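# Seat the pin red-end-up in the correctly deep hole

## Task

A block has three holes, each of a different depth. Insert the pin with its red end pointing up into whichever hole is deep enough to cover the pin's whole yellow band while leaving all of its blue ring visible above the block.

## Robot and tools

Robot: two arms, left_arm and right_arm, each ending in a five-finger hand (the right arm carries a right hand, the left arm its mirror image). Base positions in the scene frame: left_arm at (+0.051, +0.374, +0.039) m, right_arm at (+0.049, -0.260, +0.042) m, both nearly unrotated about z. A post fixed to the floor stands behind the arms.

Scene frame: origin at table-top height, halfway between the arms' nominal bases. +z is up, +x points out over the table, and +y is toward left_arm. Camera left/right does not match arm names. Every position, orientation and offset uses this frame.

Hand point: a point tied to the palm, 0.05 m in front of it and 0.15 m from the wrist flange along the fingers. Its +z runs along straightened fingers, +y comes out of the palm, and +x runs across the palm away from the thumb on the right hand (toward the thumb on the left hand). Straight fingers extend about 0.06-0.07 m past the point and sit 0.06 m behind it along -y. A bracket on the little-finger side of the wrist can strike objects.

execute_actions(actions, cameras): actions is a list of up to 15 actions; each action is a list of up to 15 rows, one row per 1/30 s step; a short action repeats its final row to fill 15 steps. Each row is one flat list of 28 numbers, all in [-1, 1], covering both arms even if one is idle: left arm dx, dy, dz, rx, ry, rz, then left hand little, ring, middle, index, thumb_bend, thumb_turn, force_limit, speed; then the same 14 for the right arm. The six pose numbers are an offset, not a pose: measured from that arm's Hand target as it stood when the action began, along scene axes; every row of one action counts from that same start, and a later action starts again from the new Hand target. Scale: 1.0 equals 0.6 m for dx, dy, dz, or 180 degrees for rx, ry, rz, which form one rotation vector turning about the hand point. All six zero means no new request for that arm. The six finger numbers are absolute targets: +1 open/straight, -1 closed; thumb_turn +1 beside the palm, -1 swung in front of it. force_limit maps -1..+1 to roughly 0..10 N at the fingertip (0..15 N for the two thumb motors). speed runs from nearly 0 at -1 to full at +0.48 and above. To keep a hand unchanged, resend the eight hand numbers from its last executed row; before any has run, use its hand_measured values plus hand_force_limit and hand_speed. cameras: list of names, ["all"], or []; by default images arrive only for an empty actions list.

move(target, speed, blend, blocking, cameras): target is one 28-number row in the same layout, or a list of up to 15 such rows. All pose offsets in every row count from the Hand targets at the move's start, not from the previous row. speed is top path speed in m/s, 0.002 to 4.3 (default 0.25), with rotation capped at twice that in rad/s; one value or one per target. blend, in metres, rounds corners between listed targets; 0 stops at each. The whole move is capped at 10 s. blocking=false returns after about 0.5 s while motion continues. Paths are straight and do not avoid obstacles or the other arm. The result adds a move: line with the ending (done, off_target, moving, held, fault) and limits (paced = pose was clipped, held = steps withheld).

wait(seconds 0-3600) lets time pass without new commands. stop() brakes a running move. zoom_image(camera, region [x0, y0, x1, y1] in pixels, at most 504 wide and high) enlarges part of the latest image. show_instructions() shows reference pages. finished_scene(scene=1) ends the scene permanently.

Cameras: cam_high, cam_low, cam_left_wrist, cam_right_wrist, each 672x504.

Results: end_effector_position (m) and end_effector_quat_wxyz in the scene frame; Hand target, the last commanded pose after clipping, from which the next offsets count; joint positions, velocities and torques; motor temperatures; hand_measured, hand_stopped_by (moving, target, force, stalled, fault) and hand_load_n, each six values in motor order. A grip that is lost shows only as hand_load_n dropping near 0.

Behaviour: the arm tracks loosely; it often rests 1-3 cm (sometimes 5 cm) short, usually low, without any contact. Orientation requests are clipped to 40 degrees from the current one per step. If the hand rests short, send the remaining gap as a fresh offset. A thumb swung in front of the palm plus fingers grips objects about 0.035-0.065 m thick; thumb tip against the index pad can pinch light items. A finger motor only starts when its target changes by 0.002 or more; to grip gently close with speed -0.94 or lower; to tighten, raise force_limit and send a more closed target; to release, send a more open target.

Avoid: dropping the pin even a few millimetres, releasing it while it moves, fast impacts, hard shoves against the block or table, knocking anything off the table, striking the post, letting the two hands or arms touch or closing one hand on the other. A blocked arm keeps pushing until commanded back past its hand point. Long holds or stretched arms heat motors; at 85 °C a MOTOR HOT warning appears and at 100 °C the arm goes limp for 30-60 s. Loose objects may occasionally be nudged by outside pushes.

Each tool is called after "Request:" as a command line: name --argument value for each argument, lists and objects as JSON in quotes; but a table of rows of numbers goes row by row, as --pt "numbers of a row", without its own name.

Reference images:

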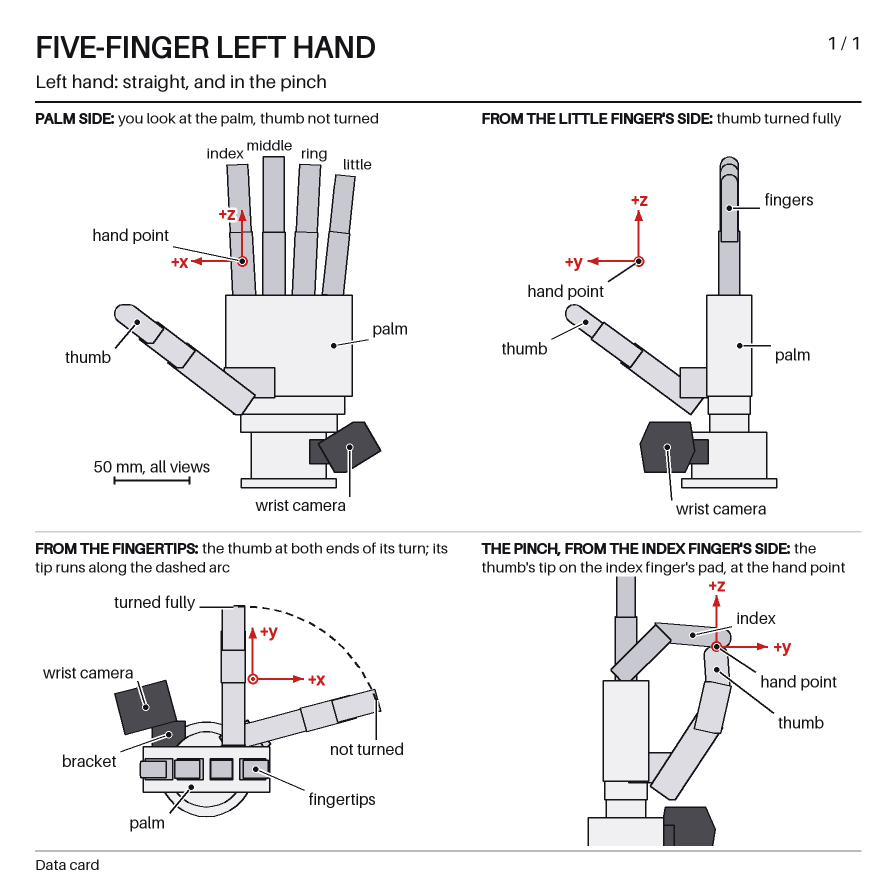

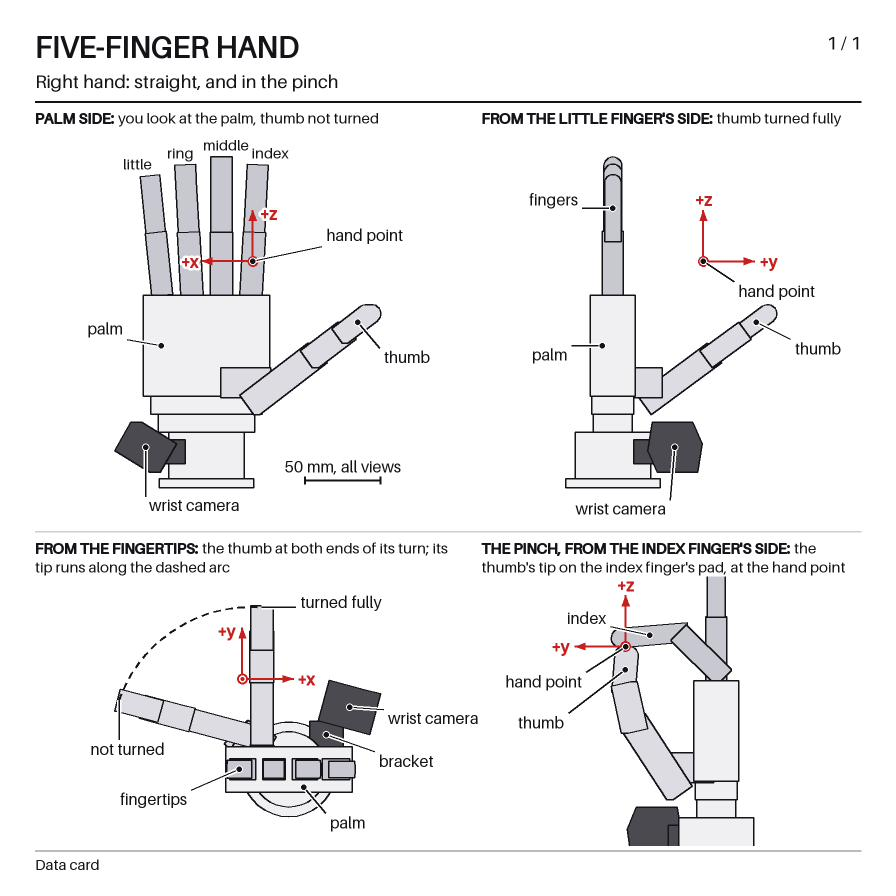

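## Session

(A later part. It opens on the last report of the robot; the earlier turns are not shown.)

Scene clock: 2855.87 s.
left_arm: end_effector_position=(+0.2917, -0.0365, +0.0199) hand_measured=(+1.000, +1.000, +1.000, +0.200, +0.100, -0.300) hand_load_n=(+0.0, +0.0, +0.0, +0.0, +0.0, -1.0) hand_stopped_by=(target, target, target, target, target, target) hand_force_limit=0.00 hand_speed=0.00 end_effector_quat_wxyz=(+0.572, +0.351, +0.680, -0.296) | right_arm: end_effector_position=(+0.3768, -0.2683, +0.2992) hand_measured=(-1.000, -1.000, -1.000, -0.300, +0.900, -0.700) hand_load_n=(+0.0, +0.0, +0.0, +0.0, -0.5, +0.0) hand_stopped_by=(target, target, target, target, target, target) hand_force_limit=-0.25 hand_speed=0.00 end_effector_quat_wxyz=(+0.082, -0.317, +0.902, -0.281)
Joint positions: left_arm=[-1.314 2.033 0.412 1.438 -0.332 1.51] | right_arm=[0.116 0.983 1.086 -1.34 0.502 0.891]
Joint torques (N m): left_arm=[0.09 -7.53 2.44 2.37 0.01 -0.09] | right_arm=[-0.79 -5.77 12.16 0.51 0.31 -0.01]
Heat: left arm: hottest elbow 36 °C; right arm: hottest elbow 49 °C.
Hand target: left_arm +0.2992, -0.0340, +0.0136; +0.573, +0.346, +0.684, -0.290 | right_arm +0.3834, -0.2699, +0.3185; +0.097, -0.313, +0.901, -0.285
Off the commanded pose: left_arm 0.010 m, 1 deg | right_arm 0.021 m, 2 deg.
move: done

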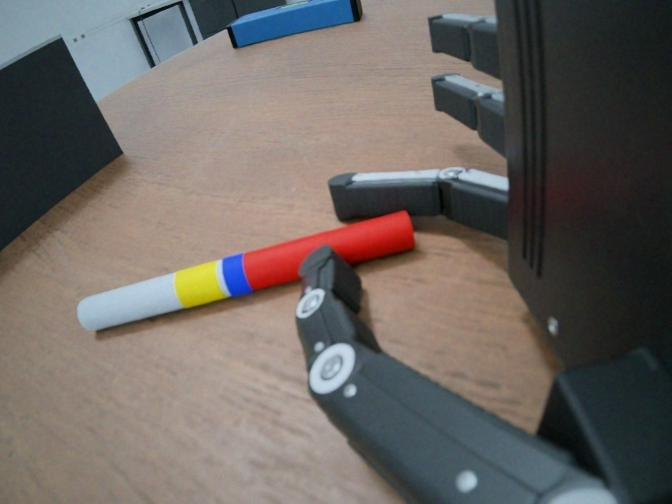

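Request:
move --pt "0 0 0.02 0 0 0 1 1 1 0.2 0.1 -0.45 0 -0.5 0 0 0 0 0 0 -1 -1 -1 -0.3 0.9 -0.7 -0.25 0" --pt "0 0 0.003 0 0 0 1 1 1 0.2 0.1 -0.45 0 -0.5 0 0 0 0 0 0 -1 -1 -1 -0.3 0.9 -0.7 -0.25 0" --speed 0.04 --cameras '["cam_left_wrist","cam_high"]'

Request:
zoom_image --camera "cam_left_wrist" --region '[90, 120, 450, 400]'

Request:
zoom_image --camera "cam_high" --region '[230, 80, 350, 200]'

Scene clock: 2872.10 s.
left_arm: end_effector_position=(+0.2917, -0.0367, +0.0202) hand_measured=(+1.000, +1.000, +1.000, +0.200, +0.100, -0.450) hand_load_n=(+0.0, +0.0, +0.0, +0.0, +0.0, +0.5) hand_stopped_by=(target, target, target, target, target, target) hand_force_limit=0.00 hand_speed=-0.50 end_effector_quat_wxyz=(+0.571, +0.352, +0.681, -0.295) | right_arm: end_effector_position=(+0.3768, -0.2683, +0.2992) hand_measured=(-1.000, -1.000, -1.000, -0.300, +0.900, -0.700) hand_load_n=(+0.0, +0.0, +0.0, +0.5, +0.0, +0.0) hand_stopped_by=(target, target, target, target, target, target) hand_force_limit=-0.25 hand_speed=0.00 end_effector_quat_wxyz=(+0.082, -0.317, +0.902, -0.281)
Joint positions: left_arm=[-1.314 2.027 0.412 1.428 -0.331 1.51] | right_arm=[0.116 0.983 1.086 -1.34 0.502 0.891]
Joint torques (N m): left_arm=[0.09 -7.65 2.39 2.5 0 -0.09] | right_arm=[-0.85 -5.54 11.92 0.24 0.28 -0.03]
Heat: left arm: hottest elbow 36 °C; right arm: hottest elbow 49 °C.
Hand target: left_arm +0.2992, -0.0340, +0.0156; +0.573, +0.346, +0.684, -0.290 | right_arm +0.3834, -0.2699, +0.3185; +0.097, -0.313, +0.901, -0.285
Off the commanded pose: left_arm 0.009 m, 1 deg | right_arm 0.021 m, 2 deg.
move: done
Images, in order (width x height): cam_high 672x504, cam_left_wrist 672x504.

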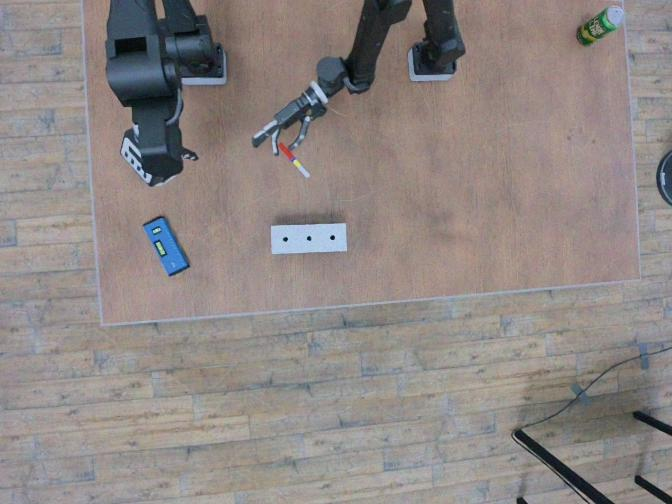

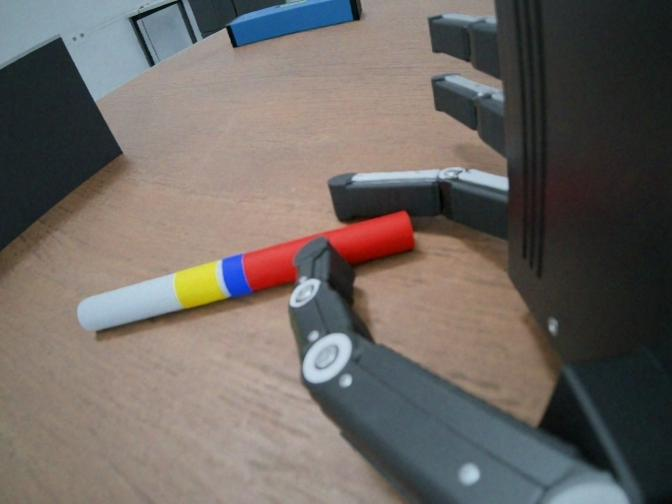

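Scaled by 1.400 from the camera's image (finer frame: 960x720).

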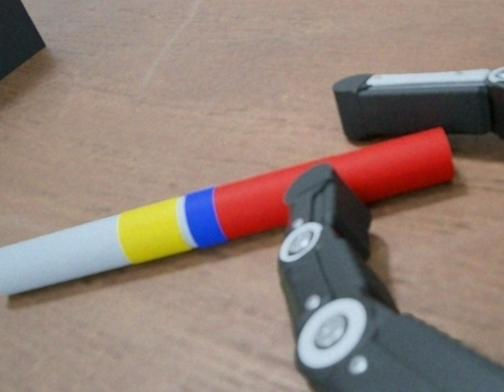

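Scaled by 4.200 from the camera's image (finer frame: 960x720).

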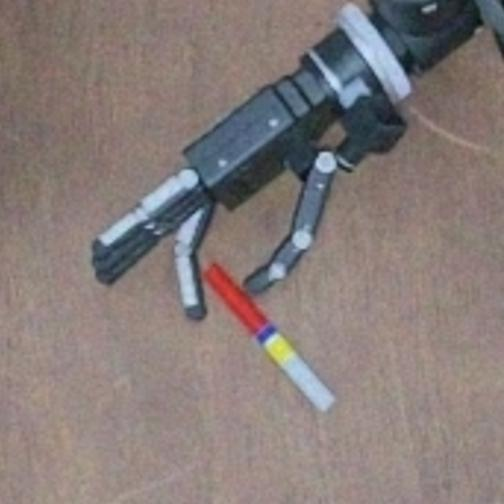

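Request:
move --target '[0,0,-0.011,0,0,0,1,1,1,0.2,0.1,-0.45,0,-0.5, 0,0,0,0,0,0,-1,-1,-1,-0.3,0.9,-0.7,-0.25,0]' --speed 0.04 --cameras '["cam_left_wrist"]'

Request:
zoom_image --camera "cam_left_wrist" --region '[90, 120, 450, 400]'

Scene clock: 2881.60 s.
left_arm: end_effector_position=(+0.2920, -0.0393, +0.0188) hand_measured=(+1.000, +1.000, +1.000, +0.200, +0.100, -0.450) hand_load_n=(+0.0, +0.0, +0.0, -1.0, +0.0, +0.0) hand_stopped_by=(target, target, target, target, target, target) hand_force_limit=0.00 hand_speed=-0.50 end_effector_quat_wxyz=(+0.574, +0.350, +0.677, -0.300) | right_arm: end_effector_position=(+0.3768, -0.2683, +0.2992) hand_measured=(-1.000, -1.000, -1.000, -0.300, +0.900, -0.700) hand_load_n=(+0.0, +0.0, +0.0, +0.0, +0.0, +0.0) hand_stopped_by=(target, target, target, target, target, target) hand_force_limit=-0.25 hand_speed=0.00 end_effector_quat_wxyz=(+0.082, -0.317, +0.902, -0.281)
Joint positions: left_arm=[-1.314 2.051 0.419 1.461 -0.329 1.511] | right_arm=[0.116 0.983 1.086 -1.34 0.502 0.891]
Joint torques (N m): left_arm=[0.15 -7.53 2.14 2.11 -0.1 -0.1] | right_arm=[-0.21 -5.01 12.23 0.62 0.32 -0.03]
Heat: left arm: hottest elbow 36 °C; right arm: hottest elbow 49 °C.
Hand target: left_arm +0.2992, -0.0341, +0.0089; +0.573, +0.346, +0.684, -0.290 | right_arm +0.3834, -0.2699, +0.3185; +0.097, -0.313, +0.901, -0.285
Off the commanded pose: left_arm 0.013 m, 1 deg | right_arm 0.021 m, 2 deg.
move: off_target (left_arm)

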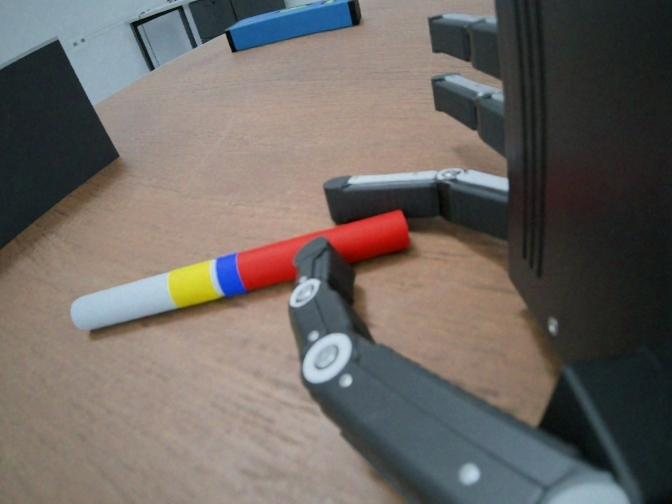

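Scaled by 1.400 from the camera's image (finer frame: 960x720).

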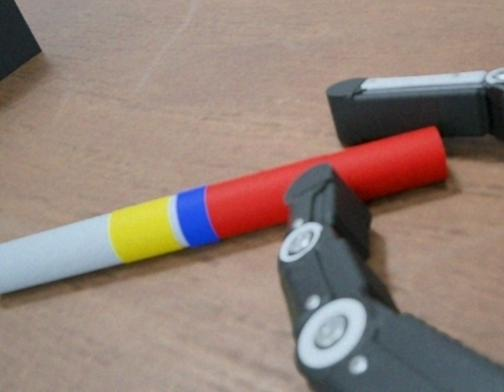

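Request:
move --pt "0 0 0.008 0 0 0 1 1 1 0.2 0.1 -0.45 -0.5 -0.5 0 0 0 0 0 0 -1 -1 -1 -0.3 0.9 -0.7 -0.25 0" --pt "0 0 0.008 0 0 0 1 1 1 -0.3 0.1 -0.45 -0.5 -0.85 0 0 0 0 0 0 -1 -1 -1 -0.3 0.9 -0.7 -0.25 0" --speed 0.04 --cameras '["cam_left_wrist","cam_high"]'

Request:
zoom_image --camera "cam_left_wrist" --region '[90, 120, 450, 400]'

Request:
zoom_image --camera "cam_high" --region '[230, 80, 350, 200]'

Scene clock: 2897.63 s.
left_arm: end_effector_position=(+0.2920, -0.0388, +0.0178) hand_measured=(+1.000, +1.000, +1.000, -0.062, +0.100, -0.450) hand_load_n=(+0.0, +0.0, +0.0, +4.5, +3.5, +0.0) hand_stopped_by=(target, target, target, force, target, target) hand_force_limit=-0.50 hand_speed=-0.85 end_effector_quat_wxyz=(+0.573, +0.350, +0.678, -0.298) | right_arm: end_effector_position=(+0.3768, -0.2683, +0.2992) hand_measured=(-1.000, -1.000, -1.000, -0.300, +0.900, -0.700) hand_load_n=(+0.0, +0.0, +0.0, +0.0, +0.0, +0.0) hand_stopped_by=(target, target, target, target, target, target) hand_force_limit=-0.25 hand_speed=0.00 end_effector_quat_wxyz=(+0.082, -0.317, +0.902, -0.281)
Joint positions: left_arm=[-1.314 2.051 0.419 1.457 -0.329 1.511] | right_arm=[0.116 0.983 1.086 -1.34 0.502 0.891]
Joint torques (N m): left_arm=[0.15 -8.88 1.78 1.51 -0.08 -0.1] | right_arm=[-0.79 -5.07 12.14 0.58 0.29 0.04]
Heat: left arm: hottest elbow 36 °C; right arm: hottest elbow 50 °C.
Hand target: left_arm +0.2992, -0.0340, +0.0137; +0.573, +0.346, +0.684, -0.290 | right_arm +0.3834, -0.2699, +0.3185; +0.097, -0.313, +0.901, -0.285
Off the commanded pose: left_arm 0.010 m, 1 deg | right_arm 0.021 m, 2 deg.
move: done
Images, in order (width x height): cam_high 672x504, cam_left_wrist 672x504.

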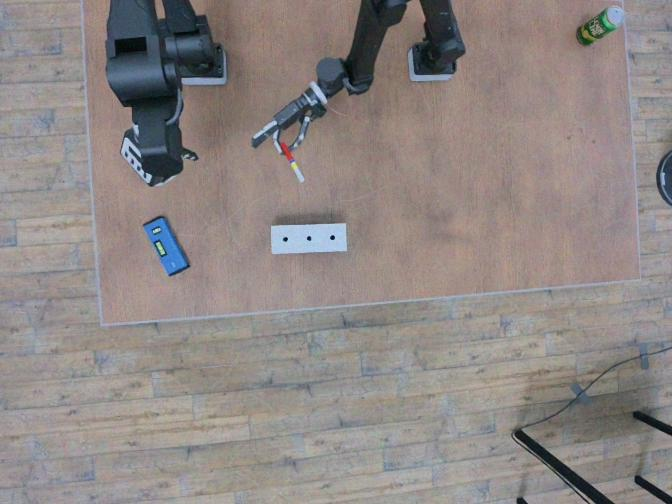

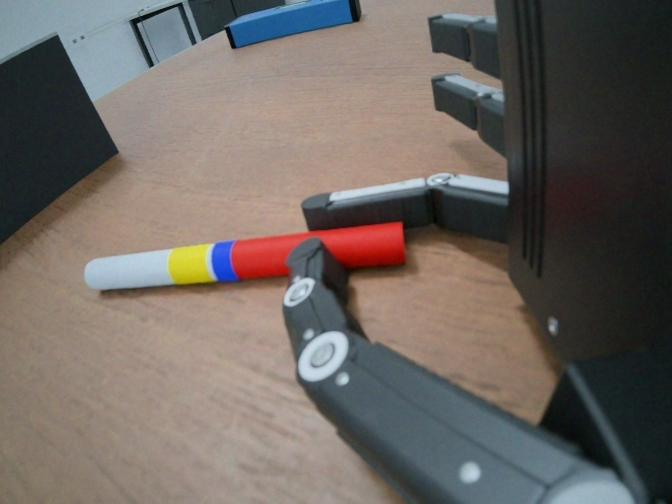

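Scaled by 1.400 from the camera's image (finer frame: 960x720).

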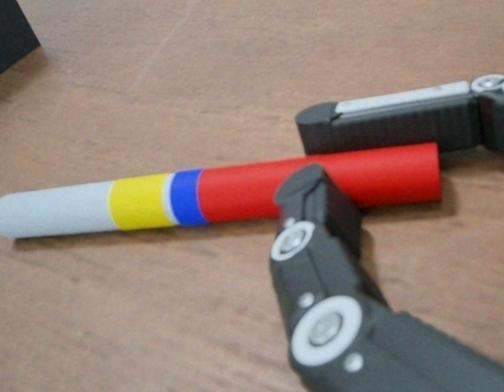

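Scaled by 4.200 from the camera's image (finer frame: 960x720).

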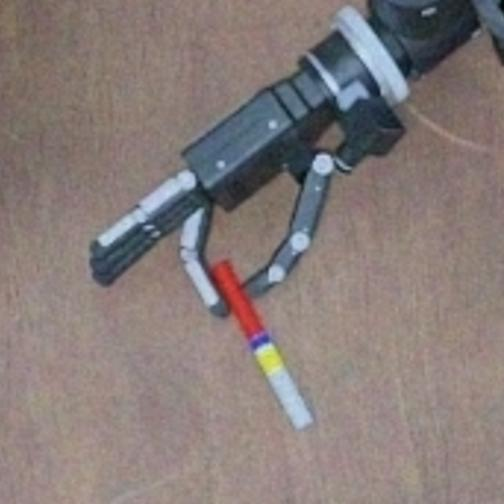

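Request:
move --target '[0,0,0.13,0,0,0,1,1,1,-0.3,0.1,-0.45,-0.5,-0.85, 0,0,0,0,0,0,-1,-1,-1,-0.3,0.9,-0.7,-0.25,0]' --speed 0.06 --cameras '["cam_left_wrist","cam_low"]'

Scene clock: 2907.10 s.
left_arm: end_effector_position=(+0.2925, -0.0389, +0.0859) hand_measured=(+1.000, +1.000, +1.000, -0.062, +0.100, -0.450) hand_load_n=(+0.0, +0.0, +0.0, +4.5, +2.5, +0.5) hand_stopped_by=(target, target, target, force, target, target) hand_force_limit=-0.50 hand_speed=-0.85 end_effector_quat_wxyz=(+0.568, +0.355, +0.682, -0.292) | right_arm: end_effector_position=(+0.3768, -0.2683, +0.2992) hand_measured=(-1.000, -1.000, -1.000, -0.300, +0.900, -0.700) hand_load_n=(+0.0, +0.0, +0.0, +0.0, +0.0, +0.0) hand_stopped_by=(target, target, target, target, target, target) hand_force_limit=-0.25 hand_speed=0.00 end_effector_quat_wxyz=(+0.082, -0.317, +0.902, -0.281)
Joint positions: left_arm=[-1.314 1.706 0.388 1.123 -0.329 1.512] | right_arm=[0.116 0.983 1.086 -1.34 0.502 0.891]
Joint torques (N m): left_arm=[0.09 -9.05 3.77 1.69 -0.07 -0.1] | right_arm=[-0.67 -5.48 12.25 0.43 0.24 -0.09]
Heat: left arm: hottest elbow 35 °C; right arm: hottest elbow 50 °C.
Hand target: left_arm +0.2992, -0.0340, +0.0917; +0.573, +0.346, +0.684, -0.290 | right_arm +0.3834, -0.2699, +0.3185; +0.097, -0.313, +0.901, -0.285
Off the commanded pose: left_arm 0.010 m, 1 deg | right_arm 0.021 m, 2 deg.
move: done
Images, in order (width x height): cam_low 672x504, cam_left_wrist 672x504.

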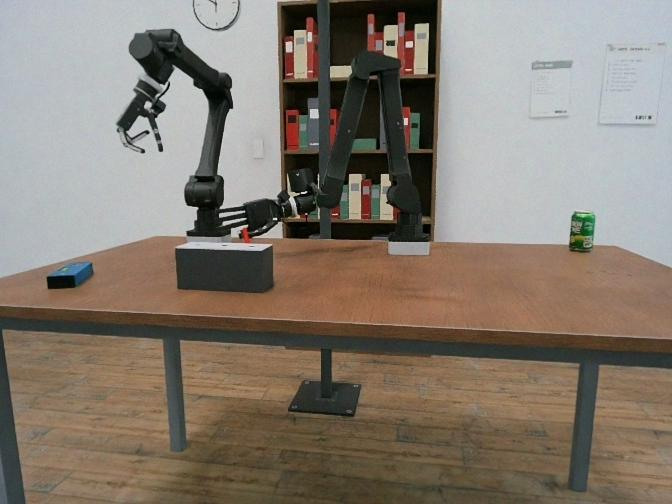

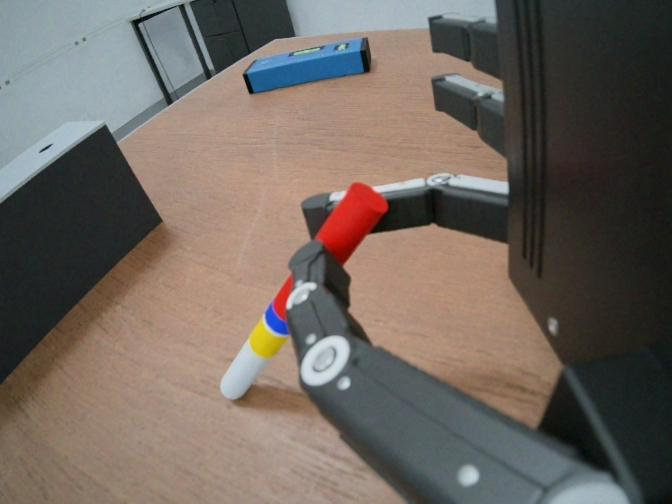

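Request:
move --pt "0 0 0.2 0 0 0 1 1 1 -0.3 0.1 -0.45 -0.5 -0.85 0 0 0 0 0 0 -1 -1 -1 -0.3 0.9 -0.7 -0.25 0" --pt "0.3947 0.07 0.2472 -0.1579 0.0882 0.0892 1 1 1 -0.3 0.1 -0.45 -0.5 -0.85 0 0 0 0 0 0 -1 -1 -1 -0.3 0.9 -0.7 -0.25 0" --speed 0.08 --blend 0.03 --cameras '["all"]'

Scene clock: 3001.23 s.
left_arm: end_effector_position=(+0.5137, +0.0173, +0.2056) hand_measured=(+1.000, +1.000, +1.000, -0.062, +0.100, -0.450) hand_load_n=(+0.0, +0.0, +0.0, +4.5, +2.5, +0.5) hand_stopped_by=(target, target, target, force, target, target) hand_force_limit=-0.50 hand_speed=-0.85 end_effector_quat_wxyz=(+0.551, +0.065, +0.732, -0.396) | right_arm: end_effector_position=(+0.3768, -0.2683, +0.2992) hand_measured=(-1.000, -1.000, -1.000, -0.300, +0.900, -0.700) hand_load_n=(+0.0, +0.0, +0.0, +0.0, +0.0, +0.0) hand_stopped_by=(target, target, target, target, target, target) hand_force_limit=-0.25 hand_speed=0.00 end_effector_quat_wxyz=(+0.082, -0.317, +0.902, -0.281)
Joint positions: left_arm=[-0.745 1.466 0.682 0.704 -0.009 1.036] | right_arm=[0.116 0.983 1.086 -1.34 0.502 0.891]
Joint torques (N m): left_arm=[-0.15 -8.23 12.68 3.29 0.08 -0.15] | right_arm=[-1.08 -5.07 12.25 0.46 0.29 -0.01]
Heat: left arm: hottest elbow 36 °C; right arm: hottest elbow 50 °C.
Hand target: left_arm +0.5361, +0.0080, +0.2399; +0.575, +0.056, +0.705, -0.411 | right_arm +0.3834, -0.2699, +0.3185; +0.097, -0.313, +0.901, -0.285
Off the commanded pose: left_arm 0.042 m, 5 deg | right_arm 0.021 m, 2 deg.
move: off_target (left_arm)

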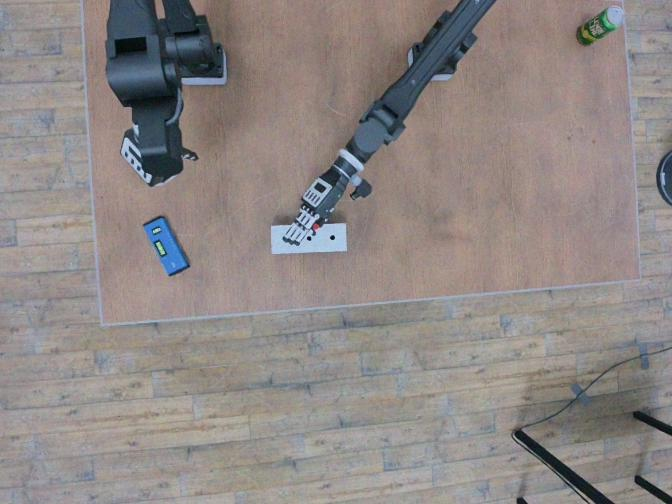

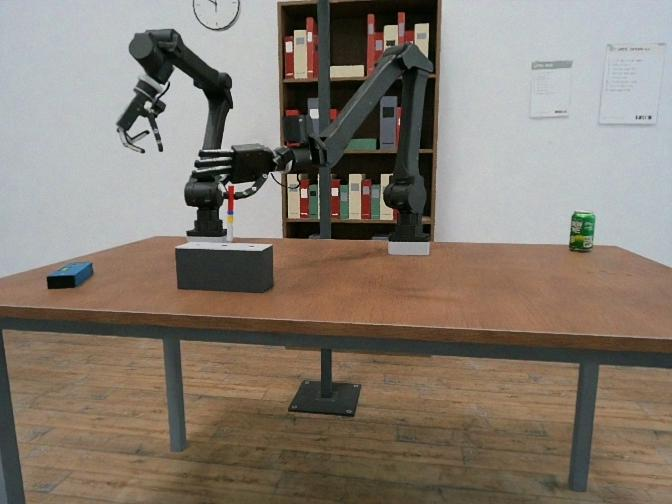

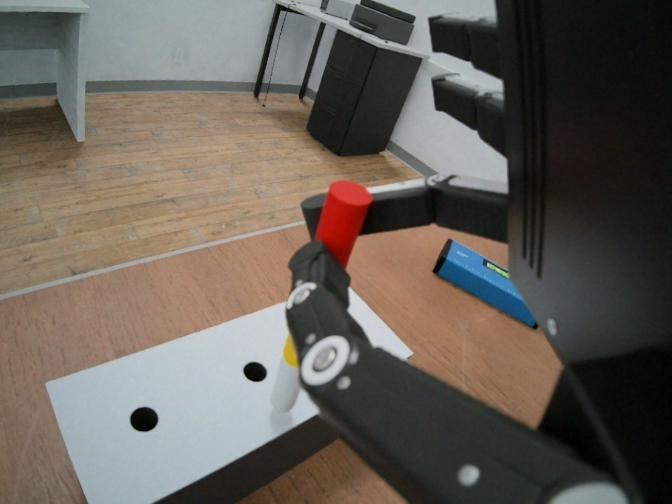

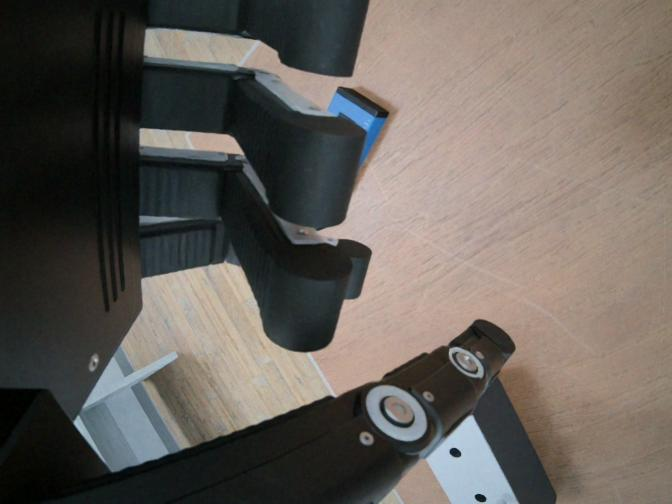

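Request:
zoom_image --camera "cam_low" --region '[170, 150, 310, 300]'

Request:
zoom_image --camera "cam_high" --region '[260, 190, 360, 270]'

Request:
zoom_image --camera "cam_left_wrist" --region '[100, 160, 440, 480]'

Scaled by 3.360 from the camera's image (finer frame: 960x720).

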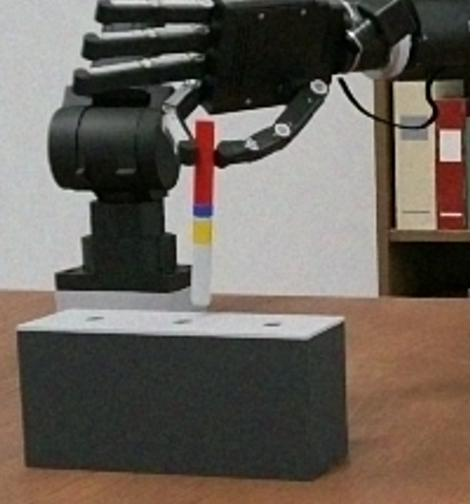

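Scaled by 5.040 from the camera's image (finer frame: 960x720).

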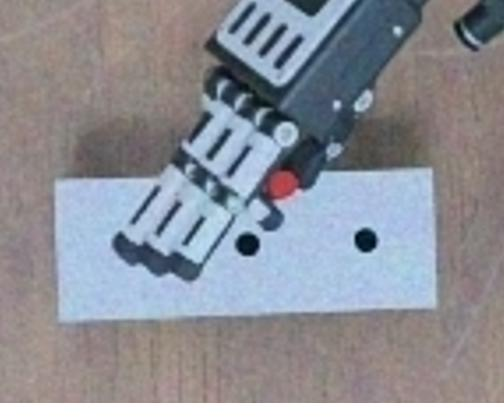

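Scaled by 1.482 from the camera's image (finer frame: 960x720).

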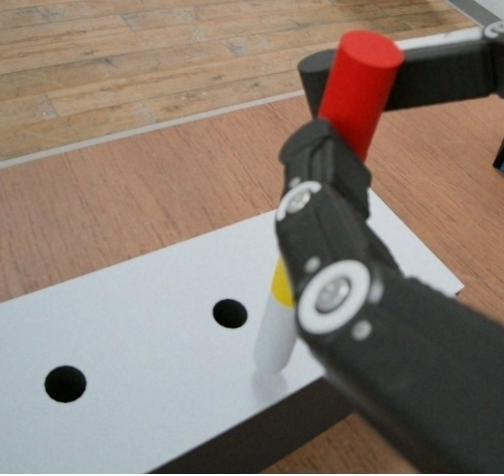

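Request:
move --target '[0.042,-0.013,0.012,0,0,0,1,1,1,-0.3,0.1,-0.45,-0.5,-0.85, 0,0,0,0,0,0,-1,-1,-1,-0.3,0.9,-0.7,-0.25,0]' --speed 0.05 --cameras '["cam_high","cam_low","cam_left_wrist"]'

Request:
zoom_image --camera "cam_low" --region '[180, 170, 300, 300]'

Request:
zoom_image --camera "cam_high" --region '[260, 190, 360, 270]'

Request:
zoom_image --camera "cam_left_wrist" --region '[100, 160, 440, 480]'

Scene clock: 3108.40 s.
left_arm: end_effector_position=(+0.5402, +0.0057, +0.2201) hand_measured=(+1.000, +1.000, +1.000, -0.062, +0.100, -0.450) hand_load_n=(+0.0, +0.0, +0.0, +4.0, +2.5, +0.5) hand_stopped_by=(target, target, target, force, target, target) hand_force_limit=-0.50 hand_speed=-0.85 end_effector_quat_wxyz=(+0.559, +0.064, +0.721, -0.403) | right_arm: end_effector_position=(+0.3768, -0.2683, +0.2992) hand_measured=(-1.000, -1.000, -1.000, -0.300, +0.900, -0.700) hand_load_n=(+0.5, +0.0, +0.0, +0.0, +0.0, +0.0) hand_stopped_by=(target, target, target, target, target, target) hand_force_limit=-0.25 hand_speed=0.00 end_effector_quat_wxyz=(+0.082, -0.317, +0.902, -0.281)
Joint positions: left_arm=[-0.723 1.511 0.757 0.704 0.014 1.036] | right_arm=[0.116 0.983 1.086 -1.34 0.502 0.891]
Joint torques (N m): left_arm=[-0.03 -9 12.89 1.92 0.1 -0.13] | right_arm=[-0.56 -5.19 12.25 0.53 0.3 -0.07]
Motor temperatures (°C): left_arm=[28 33 45 28 27 28] | right_arm=[30 31 51 28 27 31]
Heat: left arm: hottest elbow 45 °C; right arm: hottest elbow 51 °C.
Hand target: left_arm +0.5611, +0.0001, +0.2472; +0.575, +0.056, +0.705, -0.411 | right_arm +0.3834, -0.2699, +0.3185; +0.097, -0.313, +0.901, -0.285
Off the commanded pose: left_arm 0.035 m, 3 deg | right_arm 0.021 m, 2 deg.
move: off_target (left_arm)

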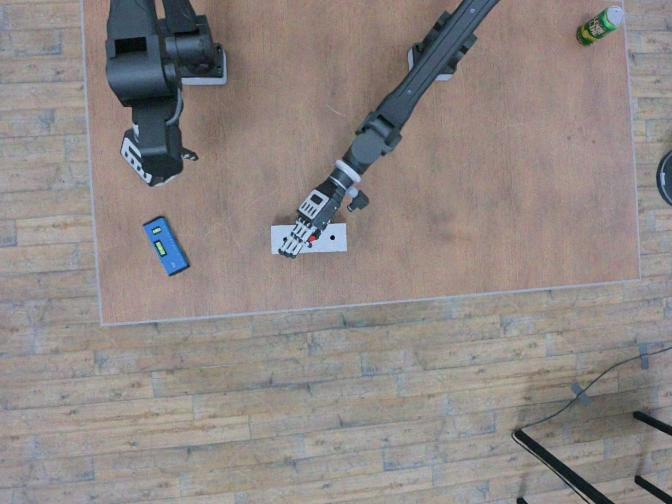

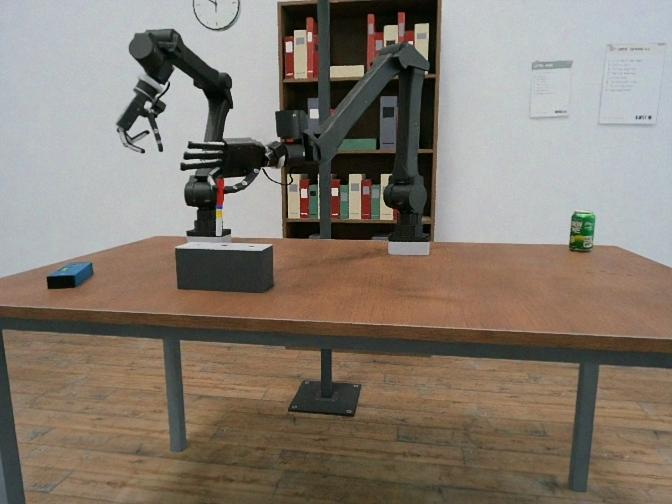

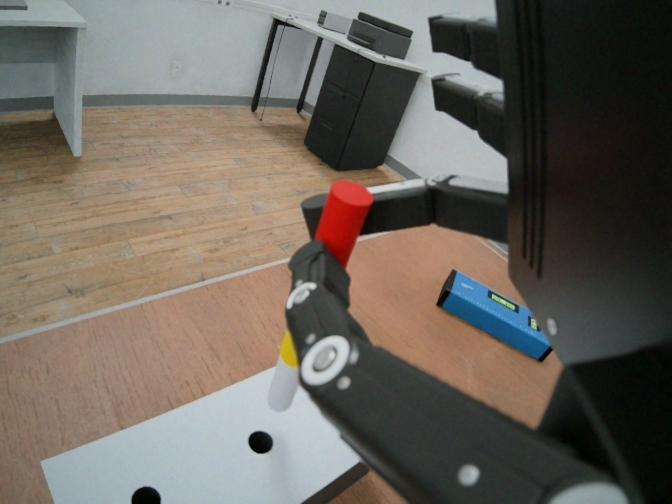

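Scaled by 3.877 from the camera's image (finer frame: 960x720).

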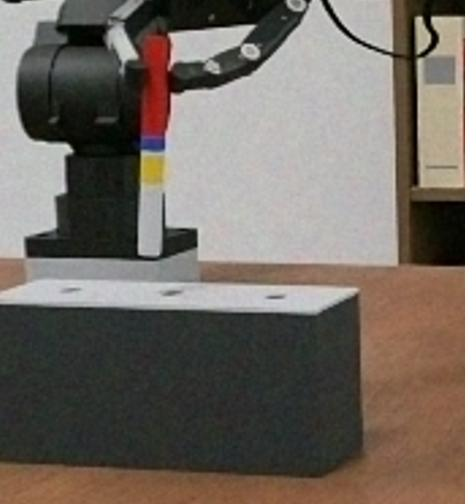

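Scaled by 5.040 from the camera's image (finer frame: 960x720).

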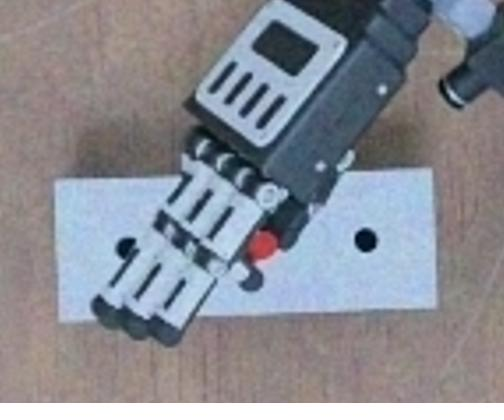

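Scaled by 1.482 from the camera's image (finer frame: 960x720).

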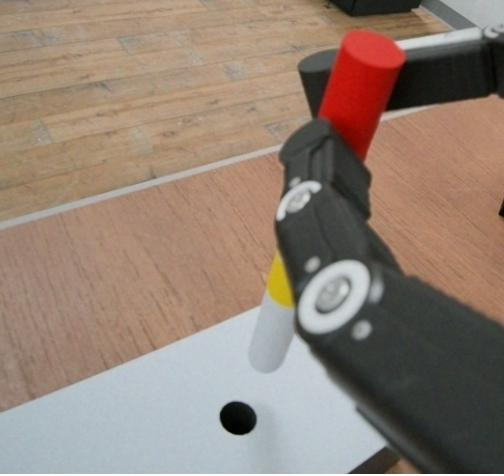

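Request:
move --target '[-0.009,0.0192,-0.022,0,0,0,1,1,1,-0.3,0.1,-0.45,-0.5,-0.85, 0,0,0,0,0,0,-1,-1,-1,-0.3,0.9,-0.7,-0.25,0]' --speed 0.04 --cameras '["cam_low","cam_left_wrist"]'

Request:
zoom_image --camera "cam_low" --region '[180, 170, 300, 300]'

Request:
zoom_image --camera "cam_left_wrist" --region '[180, 300, 380, 490]'

Scene clock: 3137.10 s.
left_arm: end_effector_position=(+0.5443, +0.0087, +0.2213) hand_measured=(+1.000, +1.000, +1.000, -0.062, +0.100, -0.450) hand_load_n=(+0.0, +0.0, +0.0, +4.5, +2.5, +0.0) hand_stopped_by=(target, target, target, force, target, target) hand_force_limit=-0.50 hand_speed=-0.85 end_effector_quat_wxyz=(+0.562, +0.064, +0.718, -0.406) | right_arm: end_effector_position=(+0.3768, -0.2683, +0.2992) hand_measured=(-1.000, -1.000, -1.000, -0.300, +0.900, -0.700) hand_load_n=(+0.0, +0.0, +0.0, +0.0, +0.0, +0.0) hand_stopped_by=(target, target, target, target, target, target) hand_force_limit=-0.25 hand_speed=0.00 end_effector_quat_wxyz=(+0.082, -0.317, +0.902, -0.281)
Joint positions: left_arm=[-0.711 1.516 0.757 0.719 0.027 1.035] | right_arm=[0.116 0.983 1.086 -1.34 0.502 0.891]
Joint torques (N m): left_arm=[0.03 -9.05 9.32 3.3 0.1 -0.13] | right_arm=[-0.44 -5.66 11.88 0.35 0.28 -0.03]
Heat: left arm: hottest elbow 48 °C; right arm: hottest elbow 51 °C.
Hand target: left_arm +0.5558, +0.0117, +0.2339; +0.575, +0.056, +0.705, -0.411 | right_arm +0.3834, -0.2699, +0.3185; +0.097, -0.313, +0.901, -0.285
Off the commanded pose: left_arm 0.017 m, 2 deg | right_arm 0.021 m, 2 deg.
move: off_target (left_arm)

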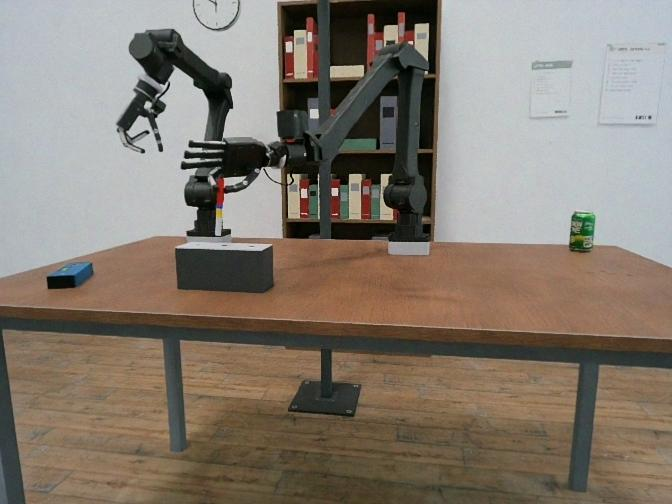

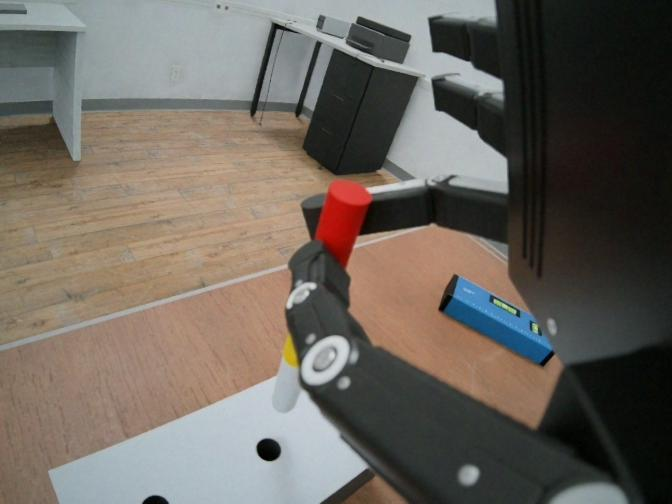

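Scaled by 3.877 from the camera's image (finer frame: 960x720).

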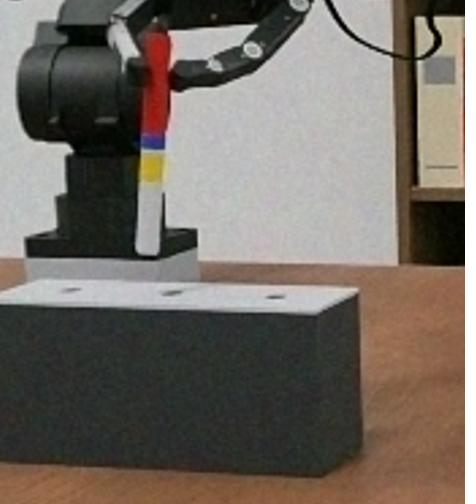

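Scaled by 2.520 from the camera's image (finer frame: 960x720).

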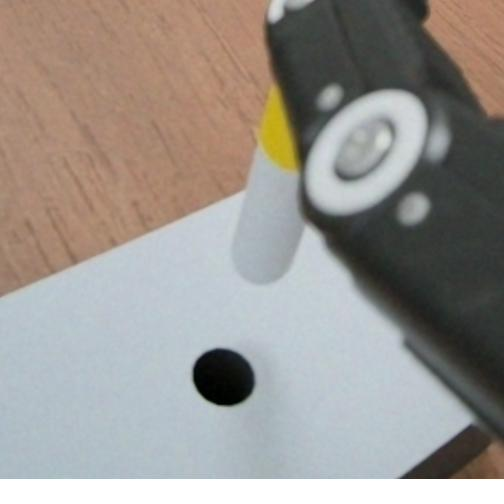

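Request:
move --target '[-0.035,0.0125,-0.033,0,0,0,1,1,1,-0.3,0.1,-0.45,-0.5,-0.85, 0,0,0,0,0,0,-1,-1,-1,-0.3,0.9,-0.7,-0.25,0]' --speed 0.04 --cameras '["cam_low","cam_left_wrist"]'

Request:
zoom_image --camera "cam_low" --region '[180, 170, 300, 300]'

Request:
zoom_image --camera "cam_left_wrist" --region '[180, 300, 380, 490]'

Scene clock: 3171.87 s.
left_arm: end_effector_position=(+0.5335, +0.0210, +0.2081) hand_measured=(+1.000, +1.000, +1.000, -0.062, +0.100, -0.450) hand_load_n=(+0.0, +0.0, +0.0, +4.0, +2.5, +0.5) hand_stopped_by=(target, target, target, force, target, target) hand_force_limit=-0.50 hand_speed=-0.85 end_effector_quat_wxyz=(+0.568, +0.059, +0.714, -0.404) | right_arm: end_effector_position=(+0.3768, -0.2683, +0.2992) hand_measured=(-1.000, -1.000, -1.000, -0.300, +0.900, -0.700) hand_load_n=(+0.0, +0.0, +0.0, +0.0, +0.0, +0.0) hand_stopped_by=(target, target, target, target, target, target) hand_force_limit=-0.25 hand_speed=0.00 end_effector_quat_wxyz=(+0.082, -0.317, +0.902, -0.281)
Joint positions: left_arm=[-0.711 1.516 0.696 0.793 0.013 1.035] | right_arm=[0.116 0.983 1.086 -1.34 0.502 0.891]
Joint torques (N m): left_arm=[-1.14 -8.82 7.72 3.3 -0.05 -0.12] | right_arm=[-0.38 -6.07 12.11 0.5 0.33 -0.04]
Heat: left arm: hottest elbow 46 °C; right arm: hottest elbow 52 °C.
Hand target: left_arm +0.5348, +0.0192, +0.2141; +0.575, +0.056, +0.705, -0.411 | right_arm +0.3834, -0.2699, +0.3185; +0.097, -0.313, +0.901, -0.285
Off the commanded pose: left_arm 0.006 m, 2 deg | right_arm 0.021 m, 2 deg.
move: done

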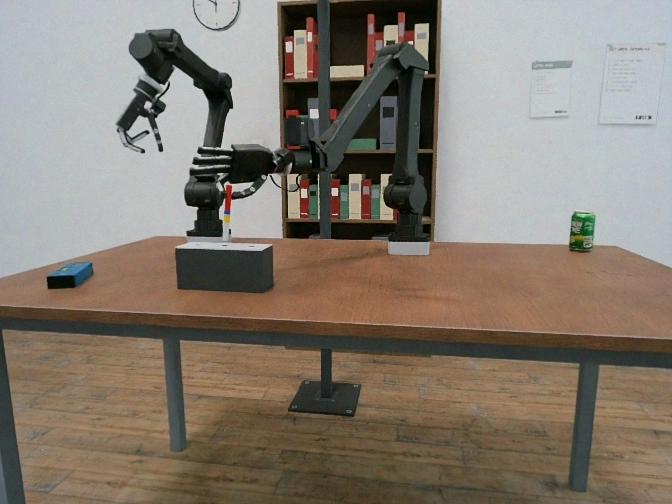

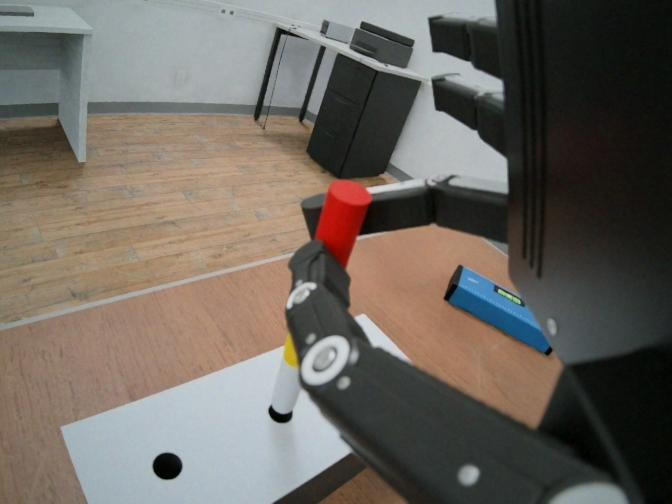

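Scaled by 3.877 from the camera's image (finer frame: 960x720).

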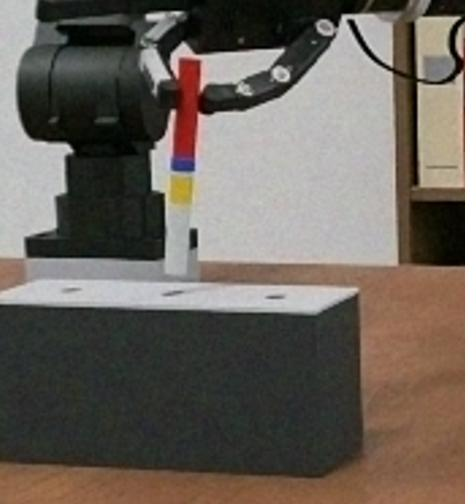

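Scaled by 2.520 from the camera's image (finer frame: 960x720).

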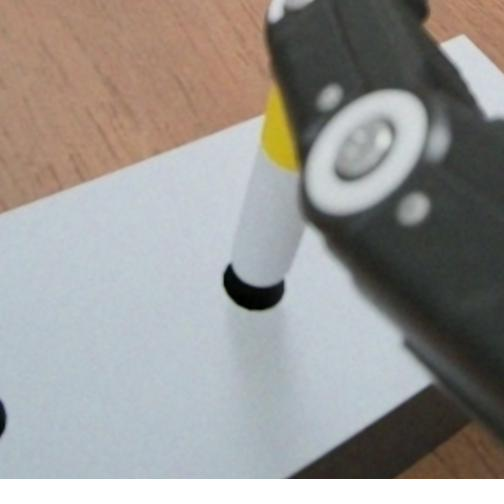

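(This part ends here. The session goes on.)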